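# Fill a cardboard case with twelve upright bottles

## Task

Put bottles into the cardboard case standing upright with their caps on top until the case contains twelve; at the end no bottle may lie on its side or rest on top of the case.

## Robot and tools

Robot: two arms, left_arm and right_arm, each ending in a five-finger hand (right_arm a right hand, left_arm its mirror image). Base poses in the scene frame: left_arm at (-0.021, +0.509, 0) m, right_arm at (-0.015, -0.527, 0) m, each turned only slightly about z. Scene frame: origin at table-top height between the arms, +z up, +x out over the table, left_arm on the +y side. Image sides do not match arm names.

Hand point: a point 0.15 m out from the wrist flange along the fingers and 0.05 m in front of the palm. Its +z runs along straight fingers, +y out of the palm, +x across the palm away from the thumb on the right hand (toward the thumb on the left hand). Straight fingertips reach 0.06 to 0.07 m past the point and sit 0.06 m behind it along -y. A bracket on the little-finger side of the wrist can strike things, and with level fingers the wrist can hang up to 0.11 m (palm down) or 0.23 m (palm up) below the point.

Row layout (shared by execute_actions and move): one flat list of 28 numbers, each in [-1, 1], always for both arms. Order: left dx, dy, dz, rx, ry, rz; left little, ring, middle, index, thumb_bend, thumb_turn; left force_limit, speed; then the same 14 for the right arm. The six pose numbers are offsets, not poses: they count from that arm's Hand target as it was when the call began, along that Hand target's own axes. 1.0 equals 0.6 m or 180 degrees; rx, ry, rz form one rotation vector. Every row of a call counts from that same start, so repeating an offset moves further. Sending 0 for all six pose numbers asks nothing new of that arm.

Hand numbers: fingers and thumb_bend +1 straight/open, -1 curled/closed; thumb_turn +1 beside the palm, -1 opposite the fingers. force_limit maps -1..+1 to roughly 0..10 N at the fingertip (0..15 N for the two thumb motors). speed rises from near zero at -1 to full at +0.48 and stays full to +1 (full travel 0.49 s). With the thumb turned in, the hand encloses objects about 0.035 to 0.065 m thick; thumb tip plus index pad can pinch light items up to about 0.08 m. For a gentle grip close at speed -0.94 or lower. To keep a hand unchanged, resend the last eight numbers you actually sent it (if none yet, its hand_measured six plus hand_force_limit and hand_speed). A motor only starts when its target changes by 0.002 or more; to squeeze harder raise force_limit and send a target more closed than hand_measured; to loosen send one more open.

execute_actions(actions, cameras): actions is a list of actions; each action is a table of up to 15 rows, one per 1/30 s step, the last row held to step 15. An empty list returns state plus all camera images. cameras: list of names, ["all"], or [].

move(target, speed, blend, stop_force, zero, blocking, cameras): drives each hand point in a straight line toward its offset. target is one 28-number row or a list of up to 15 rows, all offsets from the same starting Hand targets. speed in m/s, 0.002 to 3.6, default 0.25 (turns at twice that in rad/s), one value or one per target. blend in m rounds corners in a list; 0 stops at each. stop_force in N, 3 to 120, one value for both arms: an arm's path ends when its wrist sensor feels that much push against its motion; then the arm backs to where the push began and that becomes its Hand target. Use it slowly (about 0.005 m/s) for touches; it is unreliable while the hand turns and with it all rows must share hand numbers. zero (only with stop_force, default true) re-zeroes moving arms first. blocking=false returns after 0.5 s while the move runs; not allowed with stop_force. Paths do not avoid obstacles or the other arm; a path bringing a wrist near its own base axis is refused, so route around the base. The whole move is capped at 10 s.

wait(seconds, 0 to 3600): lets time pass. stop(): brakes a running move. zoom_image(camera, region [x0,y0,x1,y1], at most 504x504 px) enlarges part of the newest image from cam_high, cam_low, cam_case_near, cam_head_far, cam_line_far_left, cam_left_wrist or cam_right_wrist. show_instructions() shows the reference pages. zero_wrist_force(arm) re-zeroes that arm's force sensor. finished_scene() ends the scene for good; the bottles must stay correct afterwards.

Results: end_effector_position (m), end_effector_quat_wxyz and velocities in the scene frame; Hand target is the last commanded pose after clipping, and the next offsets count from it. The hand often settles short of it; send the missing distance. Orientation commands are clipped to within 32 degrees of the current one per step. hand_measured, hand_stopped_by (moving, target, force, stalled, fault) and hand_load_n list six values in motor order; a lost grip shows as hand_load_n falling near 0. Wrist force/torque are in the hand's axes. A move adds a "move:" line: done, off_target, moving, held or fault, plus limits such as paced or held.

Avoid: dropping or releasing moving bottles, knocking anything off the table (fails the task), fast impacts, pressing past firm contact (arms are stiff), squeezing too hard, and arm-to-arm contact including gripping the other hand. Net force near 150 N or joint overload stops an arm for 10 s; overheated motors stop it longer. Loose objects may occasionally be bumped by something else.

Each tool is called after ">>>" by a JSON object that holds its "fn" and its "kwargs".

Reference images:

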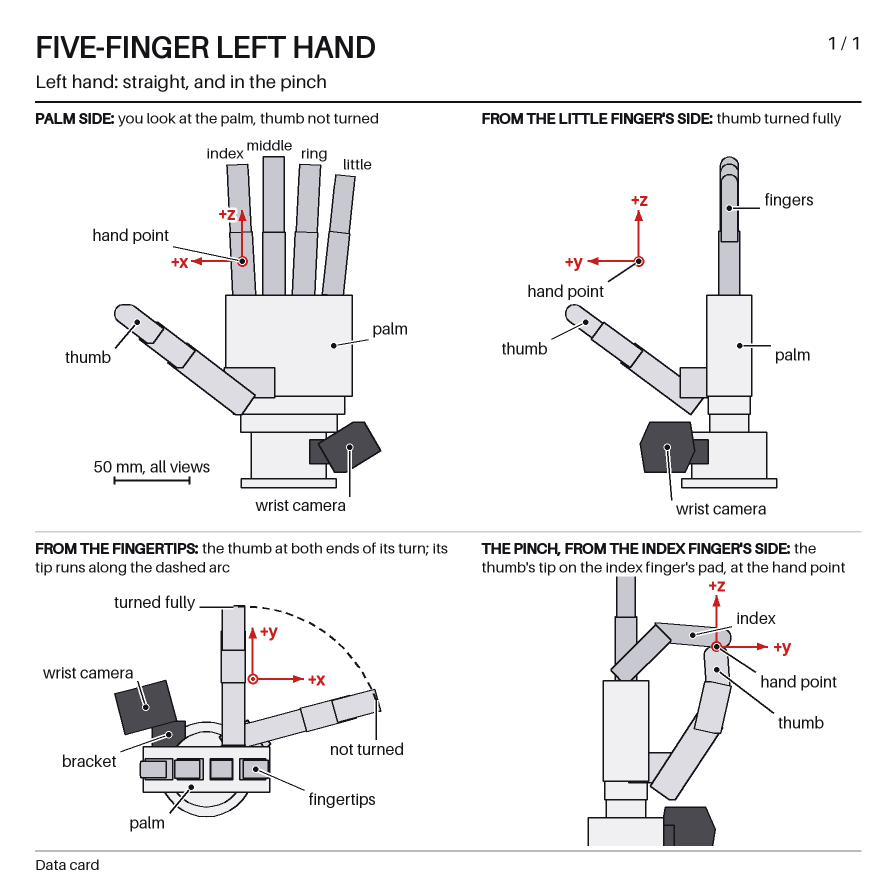

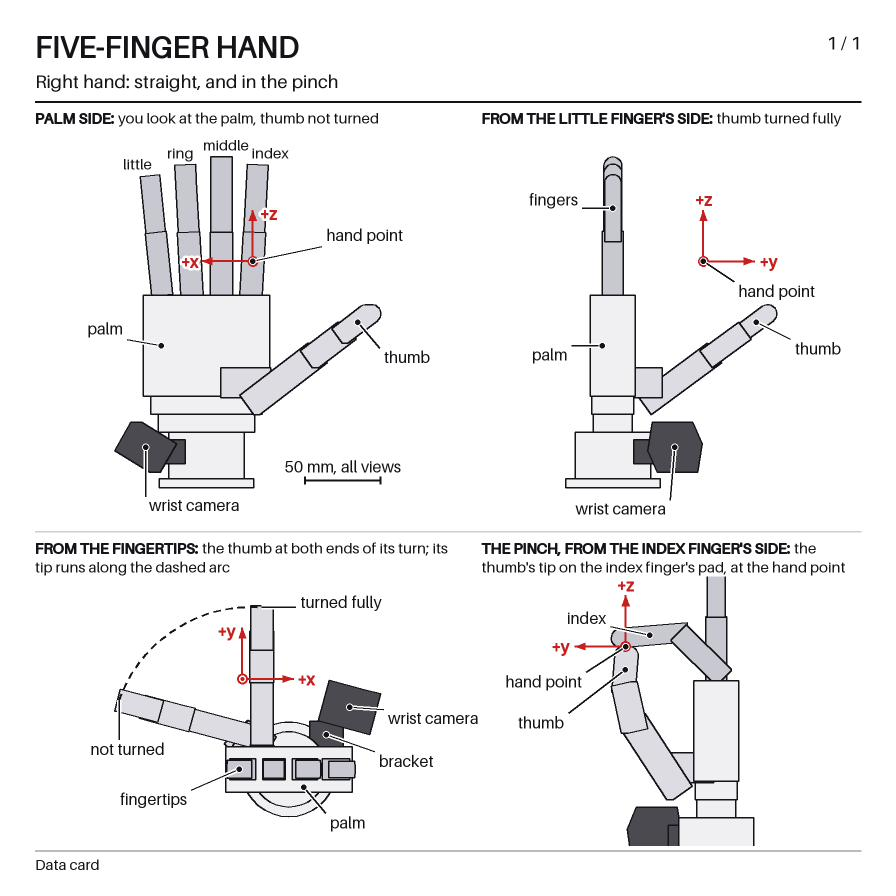

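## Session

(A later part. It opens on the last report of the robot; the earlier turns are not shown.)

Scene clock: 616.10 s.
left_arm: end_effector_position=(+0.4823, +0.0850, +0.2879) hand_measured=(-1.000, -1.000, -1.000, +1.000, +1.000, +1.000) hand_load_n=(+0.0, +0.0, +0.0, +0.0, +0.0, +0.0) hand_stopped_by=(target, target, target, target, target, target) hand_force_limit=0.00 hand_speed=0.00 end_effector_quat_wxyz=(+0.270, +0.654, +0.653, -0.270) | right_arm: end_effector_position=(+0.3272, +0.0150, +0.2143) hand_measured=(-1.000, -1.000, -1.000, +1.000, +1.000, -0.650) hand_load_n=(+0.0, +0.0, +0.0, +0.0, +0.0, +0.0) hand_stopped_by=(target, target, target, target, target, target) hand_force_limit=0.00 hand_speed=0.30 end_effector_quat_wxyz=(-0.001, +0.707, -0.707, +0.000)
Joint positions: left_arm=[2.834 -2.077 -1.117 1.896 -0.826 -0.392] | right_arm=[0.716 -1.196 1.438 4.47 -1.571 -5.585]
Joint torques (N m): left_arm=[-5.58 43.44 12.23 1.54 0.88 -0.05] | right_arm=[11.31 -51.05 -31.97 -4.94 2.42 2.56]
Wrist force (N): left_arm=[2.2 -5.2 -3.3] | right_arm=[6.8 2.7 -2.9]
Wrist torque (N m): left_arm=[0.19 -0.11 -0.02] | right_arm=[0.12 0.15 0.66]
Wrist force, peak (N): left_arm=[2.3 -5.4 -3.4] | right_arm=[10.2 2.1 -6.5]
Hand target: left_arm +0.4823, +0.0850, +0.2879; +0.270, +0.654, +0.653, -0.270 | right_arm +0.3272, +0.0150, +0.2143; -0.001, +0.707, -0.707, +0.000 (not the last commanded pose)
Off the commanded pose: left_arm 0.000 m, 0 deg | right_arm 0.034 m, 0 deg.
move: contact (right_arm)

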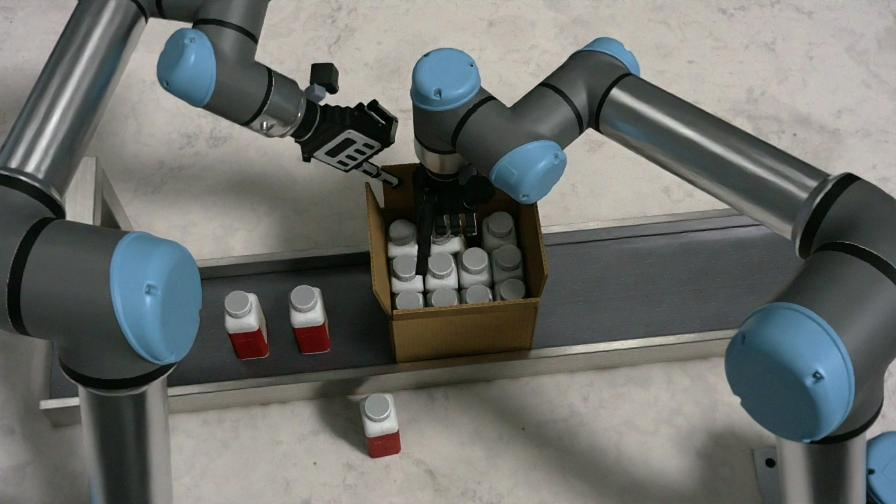

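>>> {"fn": "move", "kwargs": {"target": [0,0,0,0,0,0,-1,-1,-1,1,1,1,0,0,0.0058,0,0,0,0,0,-1,-1,-1,1,1,-0.65,0,0.3], "speed": 0.02, "cameras": []}}

>>> {"fn": "move", "kwargs": {"target": [0,0,0,0,0,0,-1,-1,-1,1,1,1,0,0,0,0,0.0572,0,0,0,-1,-1,-1,1,1,-0.65,0,0.3], "speed": 0.02, "stop_force": 4, "cameras": ["cam_case_near"]}}

>>> {"fn": "zoom_image", "kwargs": {"camera": "cam_case_near", "region": [390, 185, 510, 275]}}

Scene clock: 616.73 s.
left_arm: end_effector_position=(+0.4823, +0.0850, +0.2879) hand_measured=(-1.000, -1.000, -1.000, +1.000, +1.000, +1.000) hand_load_n=(+0.0, +0.0, +0.0, +0.5, +0.0, +0.0) hand_stopped_by=(target, target, target, target, target, target) hand_force_limit=0.00 hand_speed=0.00 end_effector_quat_wxyz=(+0.270, +0.654, +0.653, -0.270) | right_arm: end_effector_position=(+0.3273, +0.0114, +0.2144) hand_measured=(-1.000, -1.000, -1.000, +1.000, +1.000, -0.650) hand_load_n=(+0.0, +0.0, +0.0, +0.0, +0.0, +0.0) hand_stopped_by=(target, target, target, target, target, target) hand_force_limit=0.00 hand_speed=0.30 end_effector_quat_wxyz=(-0.001, +0.707, -0.707, +0.000)
Joint positions: left_arm=[2.834 -2.077 -1.117 1.896 -0.826 -0.392] | right_arm=[0.711 -1.203 1.447 4.467 -1.571 -5.59]
Joint torques (N m): left_arm=[-5.56 43.71 11.99 1.47 0.9 0.04] | right_arm=[2.81 -25.35 -31.39 -1.6 -1.06 2.37]
Wrist force (N): left_arm=[2.3 -5.2 -3.2] | right_arm=[-1.1 2.4 -3.0]
Wrist torque (N m): left_arm=[0.18 -0.13 -0.01] | right_arm=[0.09 0.26 0.27]
Wrist force, peak (N): left_arm=[2.5 -5.3 -3.3] | right_arm=[6.9 2.7 -2.9]
Hand target: left_arm +0.4823, +0.0850, +0.2879; +0.270, +0.654, +0.653, -0.270 | right_arm +0.3272, +0.0115, +0.2143; -0.001, +0.707, -0.707, +0.000
Off the commanded pose: left_arm 0.000 m, 0 deg | right_arm 0.000 m, 0 deg.
move: done

Scene clock: 619.60 s.
left_arm: end_effector_position=(+0.4823, +0.0850, +0.2879) hand_measured=(-1.000, -1.000, -1.000, +1.000, +1.000, +1.000) hand_load_n=(+0.0, +0.0, +0.0, +0.5, +0.0, +0.0) hand_stopped_by=(target, target, target, target, target, target) hand_force_limit=0.00 hand_speed=0.00 end_effector_quat_wxyz=(+0.270, +0.654, +0.653, -0.270) | right_arm: end_effector_position=(+0.3272, +0.0115, +0.1800) hand_measured=(-1.000, -1.000, -1.000, +1.000, +1.000, -0.650) hand_load_n=(+0.0, +0.0, +0.0, +0.0, +0.0, +0.0) hand_stopped_by=(target, target, target, target, target, target) hand_force_limit=0.00 hand_speed=0.30 end_effector_quat_wxyz=(-0.001, +0.707, -0.707, +0.000)
Joint positions: left_arm=[2.834 -2.077 -1.117 1.896 -0.826 -0.392] | right_arm=[0.711 -1.179 1.505 4.386 -1.571 -5.589]
Joint torques (N m): left_arm=[-5.28 43.16 12.17 1.53 0.89 0.03] | right_arm=[11.93 -51.14 -29.62 -1.04 1.41 2.64]
Wrist force (N): left_arm=[2.2 -5.1 -3.3] | right_arm=[-0.2 2.2 -3.1]
Wrist torque (N m): left_arm=[0.20 -0.11 -0.02] | right_arm=[0.07 0.21 0.31]
Wrist force, peak (N): left_arm=[2.2 -5.3 -3.8] | right_arm=[-2.8 2.2 -7.4]
Hand target: left_arm +0.4823, +0.0850, +0.2879; +0.270, +0.654, +0.653, -0.270 | right_arm +0.3272, +0.0115, +0.1800; -0.001, +0.707, -0.707, +0.000
Off the commanded pose: left_arm 0.000 m, 0 deg | right_arm 0.000 m, 0 deg.
move: done

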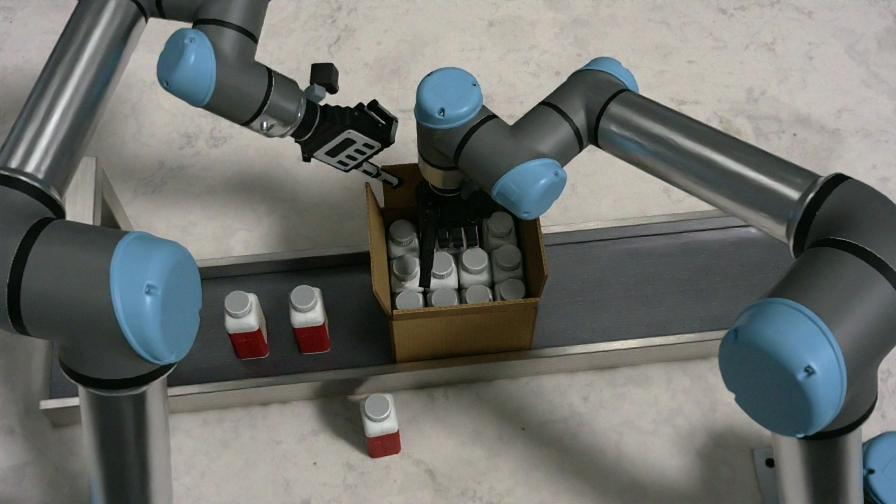

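Scaled by 4.200 from the camera's image (finer frame: 1280x720).

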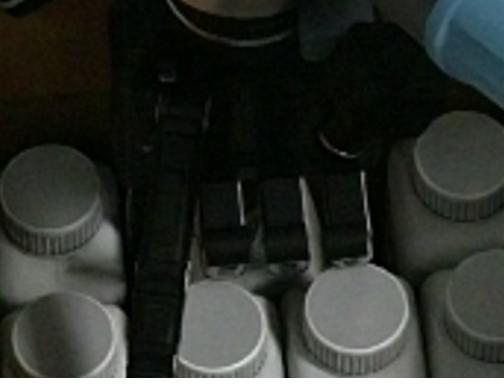

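>>> {"fn": "move", "kwargs": {"target": [0,0,0,0,0,0,-1,-1,-1,1,1,1,0,0,0.0525,0,0,0,0,0,-1,-1,-1,1,1,-0.65,0,0.3], "speed": 0.02, "stop_force": 7, "cameras": ["cam_case_near"]}}

>>> {"fn": "zoom_image", "kwargs": {"camera": "cam_case_near", "region": [390, 185, 510, 275]}}

Scene clock: 622.40 s.
left_arm: end_effector_position=(+0.4823, +0.0850, +0.2879) hand_measured=(-1.000, -1.000, -1.000, +1.000, +1.000, +1.000) hand_load_n=(+0.0, +0.0, +0.0, +0.0, +0.0, +0.0) hand_stopped_by=(target, target, target, target, target, target) hand_force_limit=0.00 hand_speed=0.00 end_effector_quat_wxyz=(+0.270, +0.654, +0.653, -0.270) | right_arm: end_effector_position=(+0.3272, -0.0200, +0.1800) hand_measured=(-1.000, -1.000, -1.000, +1.000, +1.000, -0.650) hand_load_n=(+0.0, +0.0, +0.0, +0.0, +0.0, +0.0) hand_stopped_by=(target, target, target, target, target, target) hand_force_limit=0.00 hand_speed=0.30 end_effector_quat_wxyz=(-0.001, +0.707, -0.707, +0.000)
Joint positions: left_arm=[2.834 -2.077 -1.117 1.896 -0.826 -0.392] | right_arm=[0.672 -1.235 1.583 4.363 -1.571 -5.629]
Joint torques (N m): left_arm=[-5.62 43.55 12.78 1.47 1.04 0.03] | right_arm=[13.54 -23.56 -29.74 -1.02 -0.02 2.76]
Wrist force (N): left_arm=[2.3 -5.2 -3.2] | right_arm=[-1.5 2.1 -3.3]
Wrist torque (N m): left_arm=[0.19 -0.12 -0.02] | right_arm=[0.08 0.18 0.24]
Wrist force, peak (N): left_arm=[2.3 -5.4 -3.5] | right_arm=[-1.9 2.7 -4.2]
Hand target: left_arm +0.4823, +0.0850, +0.2879; +0.270, +0.654, +0.653, -0.270 | right_arm +0.3272, -0.0200, +0.1800; -0.001, +0.707, -0.707, +0.000
Off the commanded pose: left_arm 0.000 m, 0 deg | right_arm 0.000 m, 0 deg.
move: done

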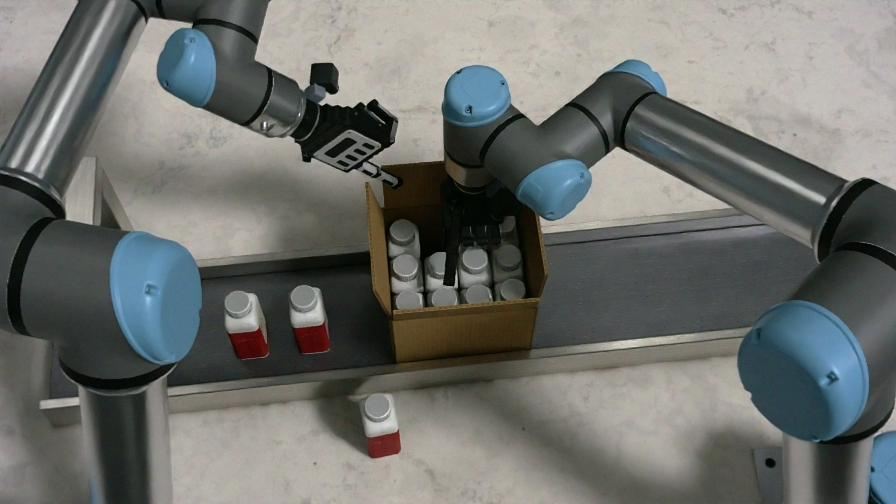

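Scaled by 4.200 from the camera's image (finer frame: 1280x720).

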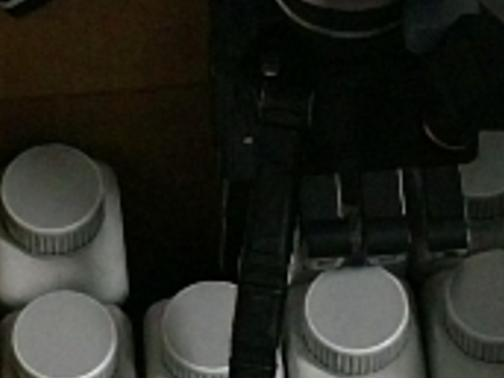

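>>> {"fn": "move", "kwargs": {"target": [0,0,0,0,0,0,-1,-1,-1,1,1,1,0,0,0.0167,0,0,0,0,0,-1,-1,-1,1,1,-0.65,0,0.3], "speed": 0.01, "stop_force": 8, "cameras": ["cam_case_near"]}}

>>> {"fn": "zoom_image", "kwargs": {"camera": "cam_case_near", "region": [390, 185, 510, 275]}}

Scene clock: 624.00 s.
left_arm: end_effector_position=(+0.4823, +0.0850, +0.2879) hand_measured=(-1.000, -1.000, -1.000, +1.000, +1.000, +1.000) hand_load_n=(+0.0, +0.0, +0.0, +0.0, +0.0, +0.0) hand_stopped_by=(target, target, target, target, target, target) hand_force_limit=0.00 hand_speed=0.00 end_effector_quat_wxyz=(+0.270, +0.654, +0.653, -0.270) | right_arm: end_effector_position=(+0.3272, -0.0243, +0.1799) hand_measured=(-1.000, -1.000, -1.000, +1.000, +1.000, -0.650) hand_load_n=(+0.0, +0.0, +0.0, +0.0, +0.0, +0.0) hand_stopped_by=(target, target, target, target, target, target) hand_force_limit=0.00 hand_speed=0.30 end_effector_quat_wxyz=(-0.001, +0.707, -0.707, +0.000)
Joint positions: left_arm=[2.834 -2.077 -1.117 1.896 -0.826 -0.392] | right_arm=[0.666 -1.242 1.594 4.36 -1.571 -5.635]
Joint torques (N m): left_arm=[-5.5 43.75 12.45 1.45 1.04 -0.02] | right_arm=[9.22 -22.3 -29.56 0.27 -2.7 2.42]
Wrist force (N): left_arm=[0.7 -5.2 -2.2] | right_arm=[-7.1 2.6 -4.0]
Wrist torque (N m): left_arm=[0.13 -0.02 -0.10] | right_arm=[0.17 0.15 -0.12]
Wrist force, peak (N): left_arm=[2.4 -5.3 -3.3] | right_arm=[-14.5 2.9 -1.8]
Hand target: left_arm +0.4823, +0.0850, +0.2879; +0.270, +0.654, +0.653, -0.270 | right_arm +0.3272, -0.0243, +0.1799; -0.001, +0.707, -0.707, +0.000 (not the last commanded pose)
Off the commanded pose: left_arm 0.000 m, 0 deg | right_arm 0.006 m, 0 deg.
move: contact (right_arm)

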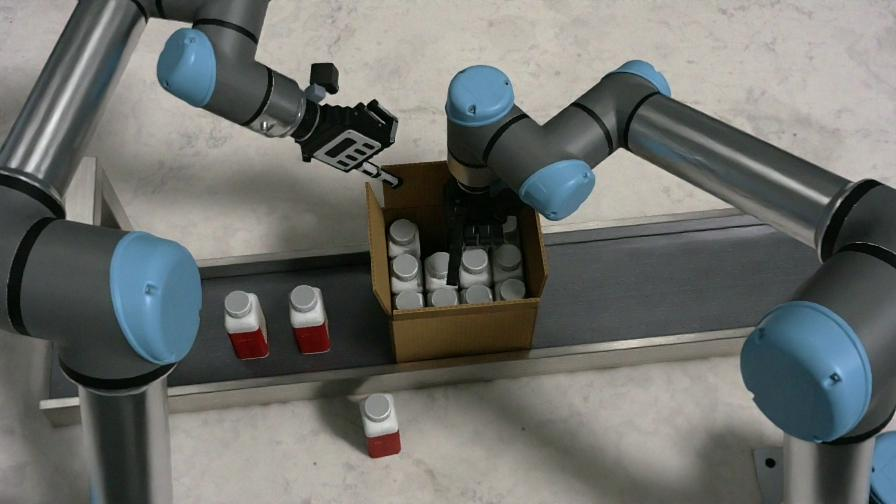

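Scaled by 4.200 from the camera's image (finer frame: 1280x720).

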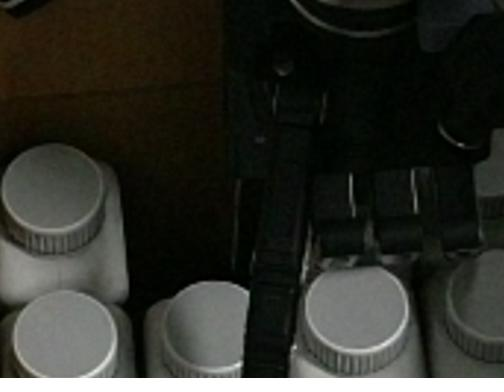

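>>> {"fn": "move", "kwargs": {"target": [[0,0,0,0,0,0,-1,-1,-1,1,1,1,0,0,-0.01,0,0,0,0,0,-1,-1,-1,1,1,-0.65,0,0.3],[0,0,0,0,0,0,-1,-1,-1,1,1,1,0,0,-0.01,0,-0.16,0,0,0,-1,-1,-1,1,1,-0.65,0,0.3]], "speed": [0.01,0.06], "cameras": ["cam_case_near","cam_right_wrist"]}}

>>> {"fn": "zoom_image", "kwargs": {"camera": "cam_case_near", "region": [390, 185, 510, 275]}}

Scene clock: 626.90 s.
left_arm: end_effector_position=(+0.4823, +0.0850, +0.2879) hand_measured=(-1.000, -1.000, -1.000, +1.000, +1.000, +1.000) hand_load_n=(+0.0, +0.0, +0.0, +0.0, +0.0, -0.5) hand_stopped_by=(target, target, target, target, target, target) hand_force_limit=0.00 hand_speed=0.00 end_effector_quat_wxyz=(+0.270, +0.654, +0.653, -0.270) | right_arm: end_effector_position=(+0.3271, -0.0183, +0.2761) hand_measured=(-1.000, -1.000, -1.000, +1.000, +1.000, -0.650) hand_load_n=(+0.0, +0.0, +0.0, +0.0, +0.0, +0.0) hand_stopped_by=(target, target, target, target, target, target) hand_force_limit=0.00 hand_speed=0.30 end_effector_quat_wxyz=(-0.001, +0.707, -0.707, +0.000)
Joint positions: left_arm=[2.834 -2.077 -1.117 1.896 -0.826 -0.392] | right_arm=[0.674 -1.284 1.397 4.598 -1.571 -5.627]
Joint torques (N m): left_arm=[-5.44 43.57 12.4 1.51 1.04 -0.08] | right_arm=[-13.82 -23.4 -13.75 -3.76 0.53 -1.98]
Wrist force (N): left_arm=[0.9 -5.3 -2.2] | right_arm=[-0.1 2.4 -3.3]
Wrist torque (N m): left_arm=[0.11 -0.04 -0.09] | right_arm=[0.12 0.10 0.20]
Wrist force, peak (N): left_arm=[0.9 -5.4 -2.2] | right_arm=[-7.5 2.5 -4.0]
Hand target: left_arm +0.4823, +0.0850, +0.2879; +0.270, +0.654, +0.653, -0.270 | right_arm +0.3271, -0.0183, +0.2759; -0.001, +0.707, -0.707, +0.000
Off the commanded pose: left_arm 0.000 m, 0 deg | right_arm 0.000 m, 0 deg.
move: done

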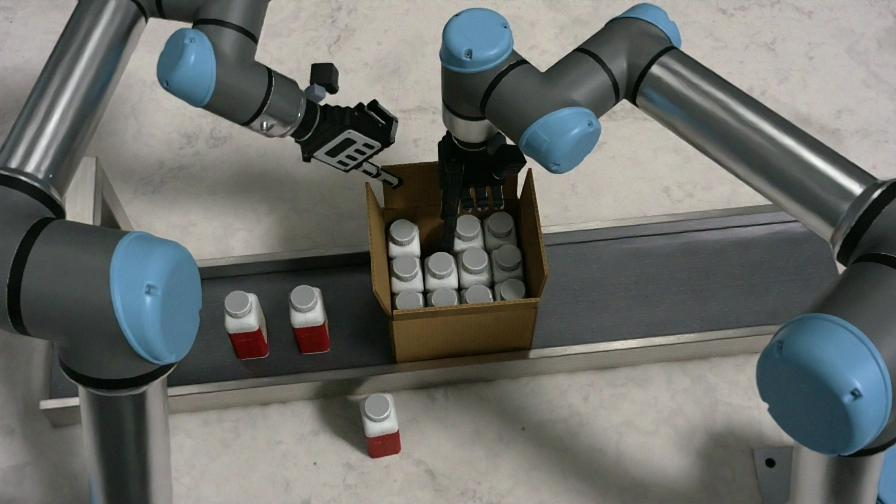

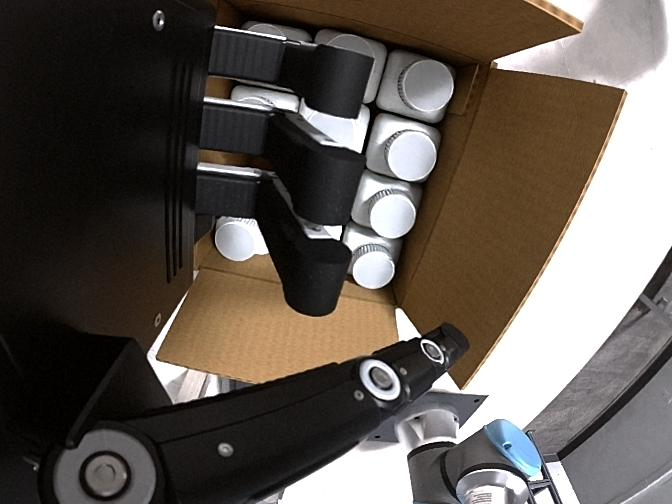

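Scaled by 4.200 from the camera's image (finer frame: 1280x720).

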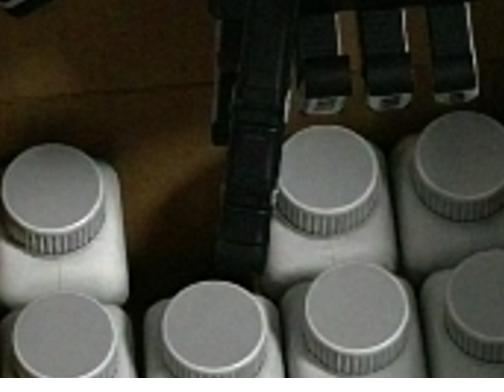

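>>> {"fn": "zoom_image", "kwargs": {"camera": "cam_case_near", "region": [330, 380, 430, 470]}}

Scaled by 5.040 from the camera's image (finer frame: 1280x720).

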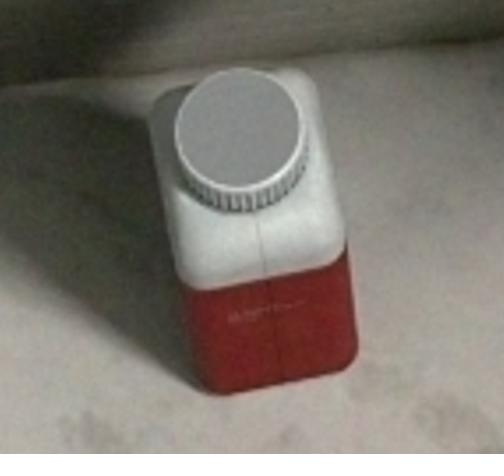

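>>> {"fn": "zoom_image", "kwargs": {"camera": "cam_case_near", "region": [210, 270, 350, 370]}}

Scaled by 3.600 from the camera's image (finer frame: 1280x720).

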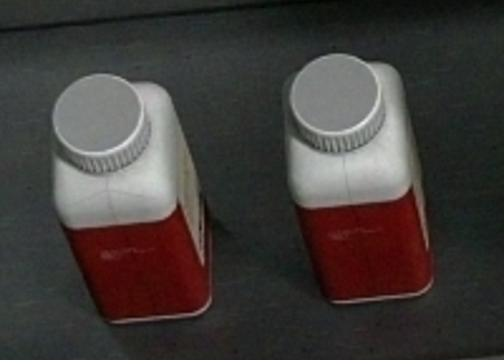

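>>> {"fn": "move", "kwargs": {"target": [[0,0,0,0,0,0,-1,-1,-1,1,1,1,0,0,0,0,-0.2732,0,0,0,-1,-1,-1,1,1,-0.65,0,0.3],[0,0,0,0,0,0,-1,-1,-1,1,1,1,0,0,0,0.1285,-0.2732,0,0,0,-1,-1,-1,1,1,-0.65,0,0.3],[0,0,0,0,0,0,-1,-1,-1,1,1,1,0,0,0,0.1285,-0.2732,0,0,0.5,-1,-1,-1,1,1,-0.65,0,0.3],[0,0,0,0,0,0,-1,-1,-1,1,1,1,0,0,-0.2772,0.2585,-0.2732,0,0,1.0,-1,-1,-1,1,1,-0.65,0,0.3]], "speed": [0.2,0.25,0.6,0.6], "blend": [0.03,0.03,0.03,0], "cameras": ["cam_right_wrist","cam_case_near","cam_head_far"]}}

Scene clock: 633.87 s.
left_arm: end_effector_position=(+0.4823, +0.0850, +0.2879) hand_measured=(-1.000, -1.000, -1.000, +1.000, +1.000, +1.000) hand_load_n=(+0.0, +0.0, +0.0, +0.5, +0.0, +0.0) hand_stopped_by=(target, target, target, target, target, target) hand_force_limit=0.00 hand_speed=0.00 end_effector_quat_wxyz=(+0.270, +0.654, +0.653, -0.270) | right_arm: end_effector_position=(+0.1721, +0.1480, +0.4398) hand_measured=(-1.000, -1.000, -1.000, +1.000, +1.000, -0.650) hand_load_n=(+0.0, +0.0, +0.0, +0.0, +0.0, +0.0) hand_stopped_by=(target, target, target, target, target, target) hand_force_limit=0.00 hand_speed=0.30 end_effector_quat_wxyz=(+0.000, +0.707, +0.707, +0.000)
Joint positions: left_arm=[2.834 -2.077 -1.117 1.896 -0.826 -0.392] | right_arm=[1.225 -0.902 0.386 5.228 -1.571 -1.935]
Joint torques (N m): left_arm=[-5.49 43.77 13.27 1.57 1.14 -0.21] | right_arm=[-14.74 -53.24 -28.42 -1.4 1.56 2.64]
Wrist force (N): left_arm=[0.6 -5.2 -1.9] | right_arm=[0.1 2.5 -3.8]
Wrist torque (N m): left_arm=[0.11 0.01 -0.10] | right_arm=[0.16 0.10 0.26]
Wrist force, peak (N): left_arm=[0.9 -5.4 -2.3] | right_arm=[0.3 4.1 -3.6]
Hand target: left_arm +0.4823, +0.0850, +0.2879; +0.270, +0.654, +0.653, -0.270 | right_arm +0.1721, +0.1480, +0.4399; +0.000, +0.707, +0.707, +0.001
Off the commanded pose: left_arm 0.000 m, 0 deg | right_arm 0.000 m, 0 deg.
move: done
Images, in order (width x height): cam_case_near 896x504, cam_head_far 896x504, cam_right_wrist 672x504.

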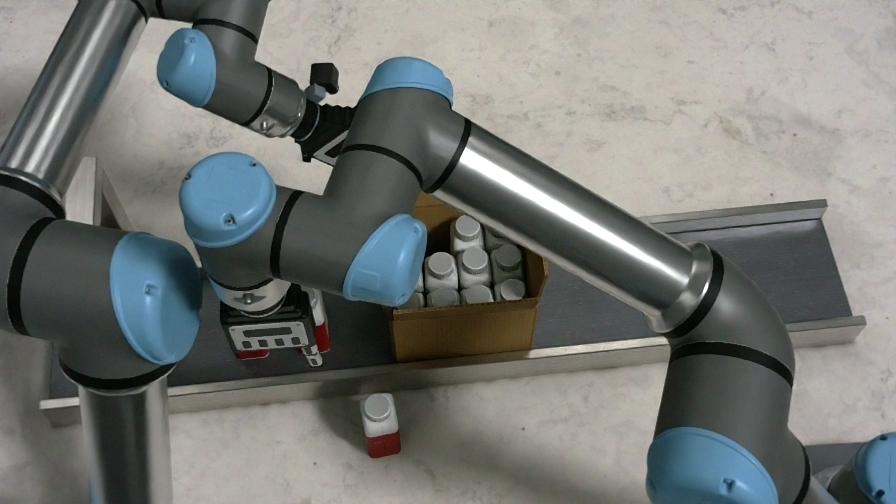

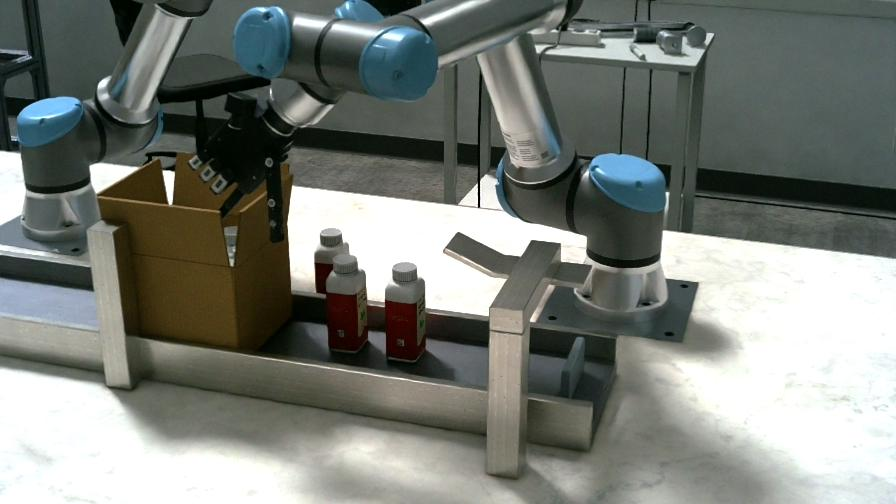

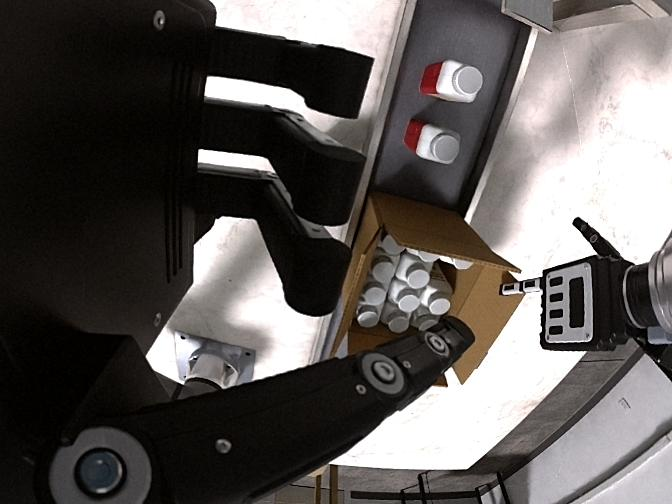

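>>> {"fn": "move", "kwargs": {"target": [0,0,0,0,0,0,-1,-1,-1,1,1,1,0,0,0,-0.05,0.2333,0,0,0,1,1,1,1,0.5,-0.65,0,0.3], "speed": 0.2, "cameras": ["cam_right_wrist"]}}

>>> {"fn": "zoom_image", "kwargs": {"camera": "cam_right_wrist", "region": [200, 100, 500, 400]}}

Scene clock: 635.20 s.
left_arm: end_effector_position=(+0.4823, +0.0850, +0.2879) hand_measured=(-1.000, -1.000, -1.000, +1.000, +1.000, +1.000) hand_load_n=(+0.0, +0.0, +0.0, +0.0, +0.0, +0.0) hand_stopped_by=(target, target, target, target, target, target) hand_force_limit=0.00 hand_speed=0.00 end_effector_quat_wxyz=(+0.270, +0.654, +0.653, -0.270) | right_arm: end_effector_position=(+0.1421, +0.1481, +0.3001) hand_measured=(+1.000, +1.000, +1.000, +1.000, +0.500, -0.650) hand_load_n=(+0.0, +0.0, +0.0, +0.0, +0.0, +0.0) hand_stopped_by=(target, target, target, target, target, target) hand_force_limit=0.00 hand_speed=0.30 end_effector_quat_wxyz=(+0.000, +0.707, +0.707, +0.001)
Joint positions: left_arm=[2.834 -2.077 -1.117 1.896 -0.826 -0.392] | right_arm=[1.265 -1.06 1.017 4.754 -1.571 -1.894]
Joint torques (N m): left_arm=[-5.37 43.94 13.32 1.62 1.05 -0.17] | right_arm=[-15.85 -31.11 -15.45 -3.78 -0.71 -2.12]
Wrist force (N): left_arm=[0.7 -5.4 -2.0] | right_arm=[0.1 2.4 -3.5]
Wrist torque (N m): left_arm=[0.09 0.00 -0.10] | right_arm=[0.10 0.09 0.26]
Wrist force, peak (N): left_arm=[0.9 -5.4 -2.2] | right_arm=[0.5 3.3 -5.8]
Hand target: left_arm +0.4823, +0.0850, +0.2879; +0.270, +0.654, +0.653, -0.270 | right_arm +0.1422, +0.1481, +0.2999; +0.000, +0.707, +0.707, +0.001
Off the commanded pose: left_arm 0.000 m, 0 deg | right_arm 0.000 m, 0 deg.
move: done

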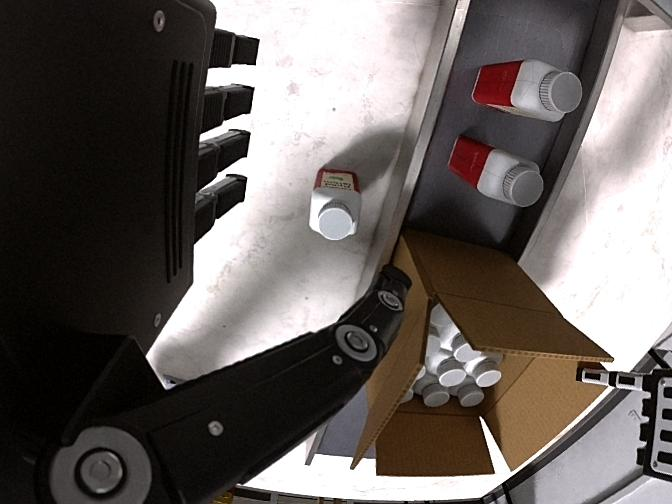

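Scaled by 1.680 from the camera's image (finer frame: 960x720).

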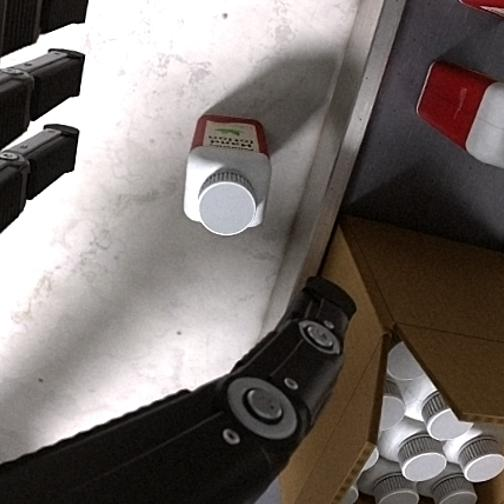

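>>> {"fn": "zoom_image", "kwargs": {"camera": "cam_right_wrist", "region": [290, 150, 380, 250]}}

Scaled by 5.040 from the camera's image (finer frame: 960x720).

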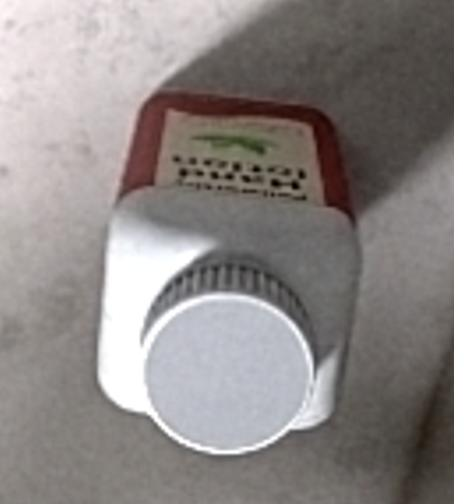

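>>> {"fn": "move", "kwargs": {"target": [[0,0,0,0,0,0,-1,-1,-1,1,1,1,0,0,0,0,-0.2,0,0,0,-1,-1,-1,0.34,0.55,-0.65,0,0.3],[0,0,0,0,0,0,-1,-1,-1,1,1,1,0,0,-0.0982,0.018,-0.2,0.1447,-0.3977,-0.6888,-1,-1,-1,0.34,0.55,-0.65,0,0.3]], "speed": [0.25,0.5], "blend": [0.01,0], "cameras": ["cam_right_wrist","cam_case_near"]}}

Scene clock: 640.07 s.
left_arm: end_effector_position=(+0.4823, +0.0850, +0.2879) hand_measured=(-1.000, -1.000, -1.000, +1.000, +1.000, +1.000) hand_load_n=(+0.0, +0.0, +0.0, +0.0, +0.0, +0.0) hand_stopped_by=(target, target, target, target, target, target) hand_force_limit=0.00 hand_speed=0.00 end_effector_quat_wxyz=(+0.270, +0.654, +0.653, -0.270) | right_arm: end_effector_position=(+0.1527, +0.0891, +0.4199) hand_measured=(-1.000, -1.000, -1.000, +0.340, +0.550, -0.650) hand_load_n=(+0.0, +0.0, +0.0, +0.0, +0.0, +0.0) hand_stopped_by=(target, target, target, target, target, target) hand_force_limit=0.00 hand_speed=0.30 end_effector_quat_wxyz=(+0.212, -0.365, +0.785, -0.453)
Joint positions: left_arm=[2.834 -2.077 -1.117 1.896 -0.826 -0.392] | right_arm=[1.394 -0.884 0.438 5.855 -2.432 -3.877]
Joint torques (N m): left_arm=[-5.71 43.72 13.63 1.56 1.16 -0.21] | right_arm=[-13.26 -46.2 -12.89 -2.82 0.3 2.15]
Wrist force (N): left_arm=[0.7 -5.1 -2.1] | right_arm=[0.5 0.8 -1.5]
Wrist torque (N m): left_arm=[0.13 -0.01 -0.10] | right_arm=[0.18 -0.10 0.09]
Wrist force, peak (N): left_arm=[0.9 -5.5 -2.2] | right_arm=[0.1 2.2 -5.8]
Hand target: left_arm +0.4823, +0.0850, +0.2879; +0.270, +0.654, +0.653, -0.270 | right_arm +0.1528, +0.0891, +0.4199; +0.212, -0.365, +0.785, -0.453
Off the commanded pose: left_arm 0.000 m, 0 deg | right_arm 0.000 m, 0 deg.
elbow stopped short (right arm): the move would have taken joint 3 (elbow) straighter than the controller allows.
move: done
Images, in order (width x height): cam_case_near 896x504, cam_right_wrist 672x504.

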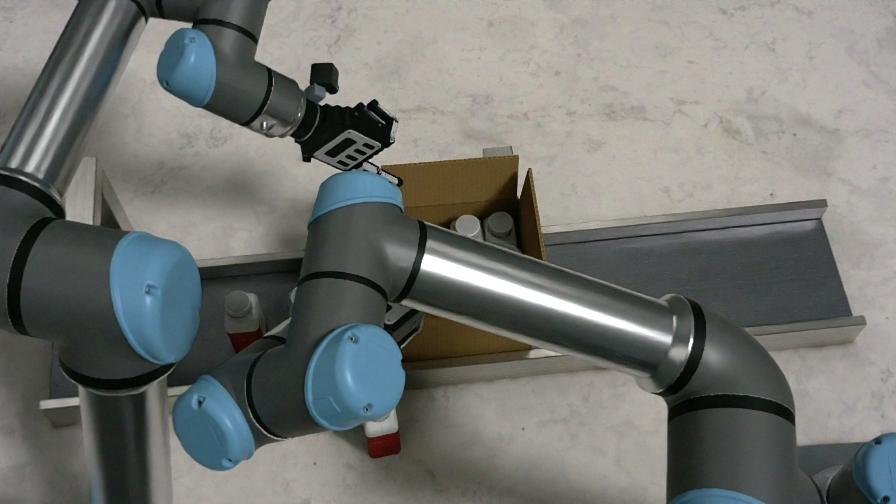

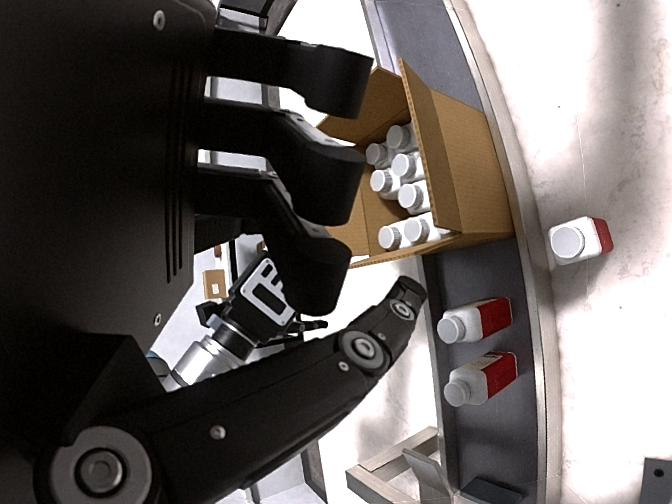

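>>> {"fn": "move", "kwargs": {"target": [[0,0,0,0,0,0,-1,-1,-1,1,1,1,0,0,0,0.27,0.156,0,0.0072,0.0042,-1,-1,-1,0.34,0.55,-0.65,0,0.3],[0,0,0,0,0,0,-1,-1,-1,1,1,1,0,0,0,0.3314,0.1913,0,0.0072,0.0042,-1,-1,-1,0.34,0.55,-0.65,0,0.3]], "speed": [0.25,0.1], "blend": [0.01,0], "cameras": ["cam_right_wrist"]}}

>>> {"fn": "zoom_image", "kwargs": {"camera": "cam_right_wrist", "region": [340, 150, 560, 340]}}

Scene clock: 642.00 s.
left_arm: end_effector_position=(+0.4823, +0.0850, +0.2879) hand_measured=(-1.000, -1.000, -1.000, +1.000, +1.000, +1.000) hand_load_n=(+0.0, +0.0, +0.0, +0.0, +0.0, +0.0) hand_stopped_by=(target, target, target, target, target, target) hand_force_limit=0.00 hand_speed=0.00 end_effector_quat_wxyz=(+0.270, +0.654, +0.653, -0.270) | right_arm: end_effector_position=(+0.1530, +0.0893, +0.1902) hand_measured=(-1.000, -1.000, -1.000, +0.340, +0.550, -0.650) hand_load_n=(+0.0, +0.0, +0.0, +0.0, +0.0, +0.0) hand_stopped_by=(target, target, target, target, target, target) hand_force_limit=0.00 hand_speed=0.30 end_effector_quat_wxyz=(+0.206, -0.355, +0.790, -0.456)
Joint positions: left_arm=[2.834 -2.077 -1.117 1.896 -0.826 -0.392] | right_arm=[1.391 -0.958 1.157 5.23 -2.417 -3.85]
Joint torques (N m): left_arm=[-5.69 44.07 14.02 1.6 1.12 -0.31] | right_arm=[-4.3 -59.68 -23.15 -1.71 -1.71 -1.98]
Wrist force (N): left_arm=[0.8 -5.2 -2.0] | right_arm=[0.4 0.7 -1.6]
Wrist torque (N m): left_arm=[0.11 -0.02 -0.09] | right_arm=[0.18 -0.07 0.19]
Wrist force, peak (N): left_arm=[0.8 -5.4 -2.1] | right_arm=[0.3 -1.3 -3.0]
Hand target: left_arm +0.4823, +0.0850, +0.2879; +0.270, +0.654, +0.653, -0.270 | right_arm +0.1530, +0.0894, +0.1903; +0.206, -0.355, +0.790, -0.456
Off the commanded pose: left_arm 0.000 m, 0 deg | right_arm 0.000 m, 0 deg.
move: done

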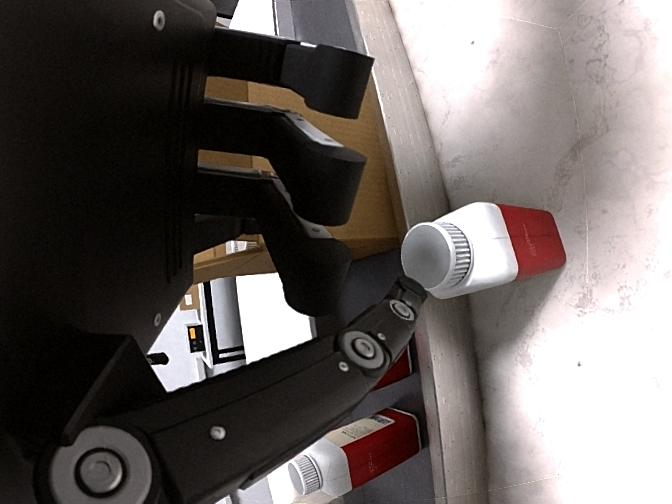

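Scaled by 2.291 from the camera's image (finer frame: 960x720).

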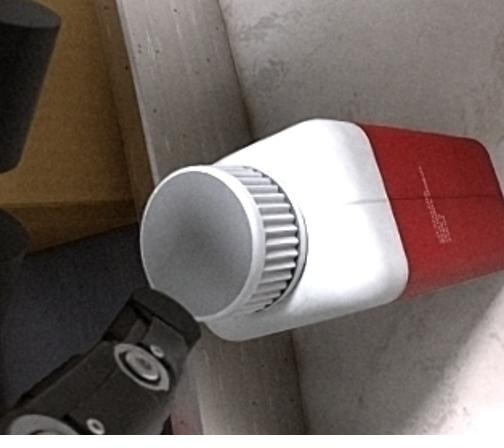

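>>> {"fn": "move", "kwargs": {"target": [0,0,0,0,0,0,-1,-1,-1,1,1,1,0,0,-0.00375,0.03052,0.0138,0,0,0,-1,-1,-1,0.34,0.55,-0.65,0,0.3], "speed": 0.06, "stop_force": 4, "cameras": ["cam_right_wrist"]}}

>>> {"fn": "zoom_image", "kwargs": {"camera": "cam_right_wrist", "region": [320, 150, 540, 340]}}

Scene clock: 643.67 s.
left_arm: end_effector_position=(+0.4823, +0.0850, +0.2879) hand_measured=(-1.000, -1.000, -1.000, +1.000, +1.000, +1.000) hand_load_n=(+0.0, +0.0, +0.0, +0.5, +0.0, +0.0) hand_stopped_by=(target, target, target, target, target, target) hand_force_limit=0.00 hand_speed=0.00 end_effector_quat_wxyz=(+0.270, +0.654, +0.653, -0.270) | right_arm: end_effector_position=(+0.1530, +0.0924, +0.1703) hand_measured=(-1.000, -1.000, -1.000, +0.340, +0.550, -0.650) hand_load_n=(+0.0, +0.0, +0.0, +0.0, +0.0, +0.0) hand_stopped_by=(target, target, target, target, target, target) hand_force_limit=0.00 hand_speed=0.30 end_effector_quat_wxyz=(+0.206, -0.355, +0.790, -0.456)
Joint positions: left_arm=[2.834 -2.077 -1.117 1.896 -0.826 -0.392] | right_arm=[1.392 -0.939 1.178 5.191 -2.416 -3.849]
Joint torques (N m): left_arm=[-5.81 44.07 14.12 1.5 1.09 -0.24] | right_arm=[11.03 -60.04 -28.95 -1.63 -1.26 -2.08]
Wrist force (N): left_arm=[0.6 -5.3 -2.1] | right_arm=[0.0 0.9 -1.9]
Wrist torque (N m): left_arm=[0.10 0.01 -0.10] | right_arm=[0.24 -0.01 0.06]
Wrist force, peak (N): left_arm=[0.8 -5.4 -2.2] | right_arm=[0.2 0.7 -2.0]
Hand target: left_arm +0.4823, +0.0850, +0.2879; +0.270, +0.654, +0.653, -0.270 | right_arm +0.1530, +0.0924, +0.1703; +0.206, -0.355, +0.790, -0.456
Off the commanded pose: left_arm 0.000 m, 0 deg | right_arm 0.000 m, 0 deg.
move: done

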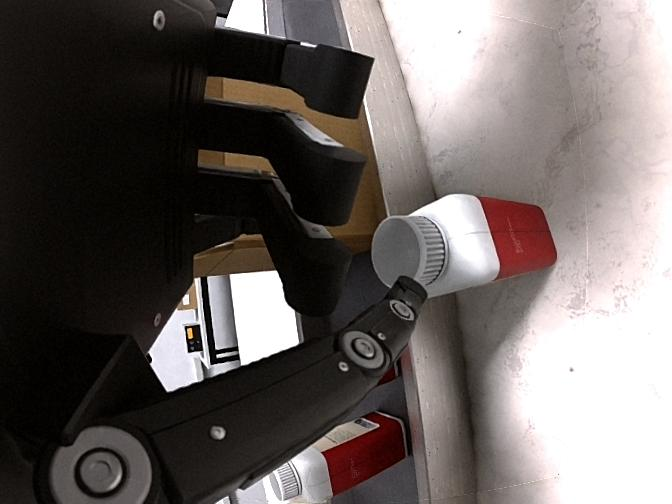

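Scaled by 2.291 from the camera's image (finer frame: 960x720).

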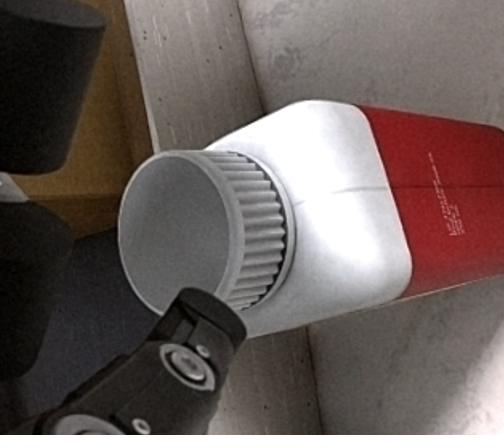

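>>> {"fn": "move", "kwargs": {"target": [0,0,0,0,0,0,-1,-1,-1,1,1,1,0,0,0.001,0.0284,0.0174,0,0,0,-1,-1,-1,0.34,0.55,-0.65,0,0.3], "speed": 0.03, "stop_force": 3, "cameras": ["cam_right_wrist"]}}

>>> {"fn": "zoom_image", "kwargs": {"camera": "cam_right_wrist", "region": [280, 150, 500, 340]}}

Scene clock: 645.60 s.
left_arm: end_effector_position=(+0.4823, +0.0850, +0.2879) hand_measured=(-1.000, -1.000, -1.000, +1.000, +1.000, +1.000) hand_load_n=(+0.0, +0.0, +0.0, +0.0, +0.0, +0.0) hand_stopped_by=(target, target, target, target, target, target) hand_force_limit=0.00 hand_speed=0.00 end_effector_quat_wxyz=(+0.270, +0.654, +0.653, -0.270) | right_arm: end_effector_position=(+0.1530, +0.0916, +0.1503) hand_measured=(-1.000, -1.000, -1.000, +0.340, +0.550, -0.650) hand_load_n=(+0.0, +0.0, +0.0, +0.0, +0.0, +0.0) hand_stopped_by=(target, target, target, target, target, target) hand_force_limit=0.00 hand_speed=0.30 end_effector_quat_wxyz=(+0.206, -0.355, +0.790, -0.456)
Joint positions: left_arm=[2.834 -2.077 -1.117 1.896 -0.826 -0.392] | right_arm=[1.392 -0.928 1.212 5.145 -2.416 -3.849]
Joint torques (N m): left_arm=[-6.04 44.35 14.31 1.51 1.2 -0.28] | right_arm=[-14.76 -60.58 -29.56 0.08 -1.82 -1.38]
Wrist force (N): left_arm=[0.7 -5.2 -2.1] | right_arm=[0.2 1.0 -1.7]
Wrist torque (N m): left_arm=[0.12 -0.01 -0.10] | right_arm=[0.21 -0.05 0.07]
Wrist force, peak (N): left_arm=[0.8 -5.5 -2.1] | right_arm=[0.6 1.1 -1.8]
Hand target: left_arm +0.4823, +0.0850, +0.2879; +0.270, +0.654, +0.653, -0.270 | right_arm +0.1530, +0.0916, +0.1503; +0.206, -0.355, +0.790, -0.456
Off the commanded pose: left_arm 0.000 m, 0 deg | right_arm 0.000 m, 0 deg.
move: done

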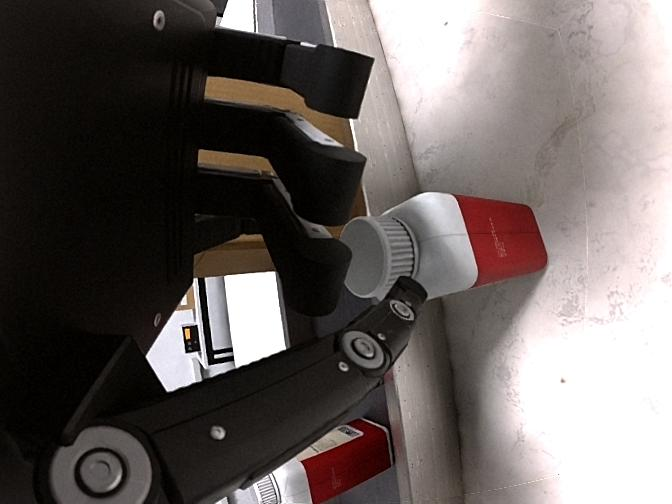

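Scaled by 2.291 from the camera's image (finer frame: 960x720).

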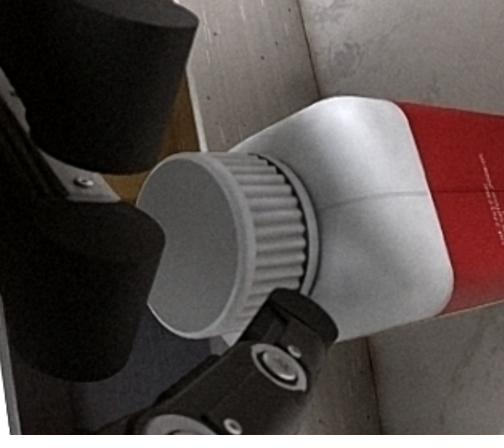

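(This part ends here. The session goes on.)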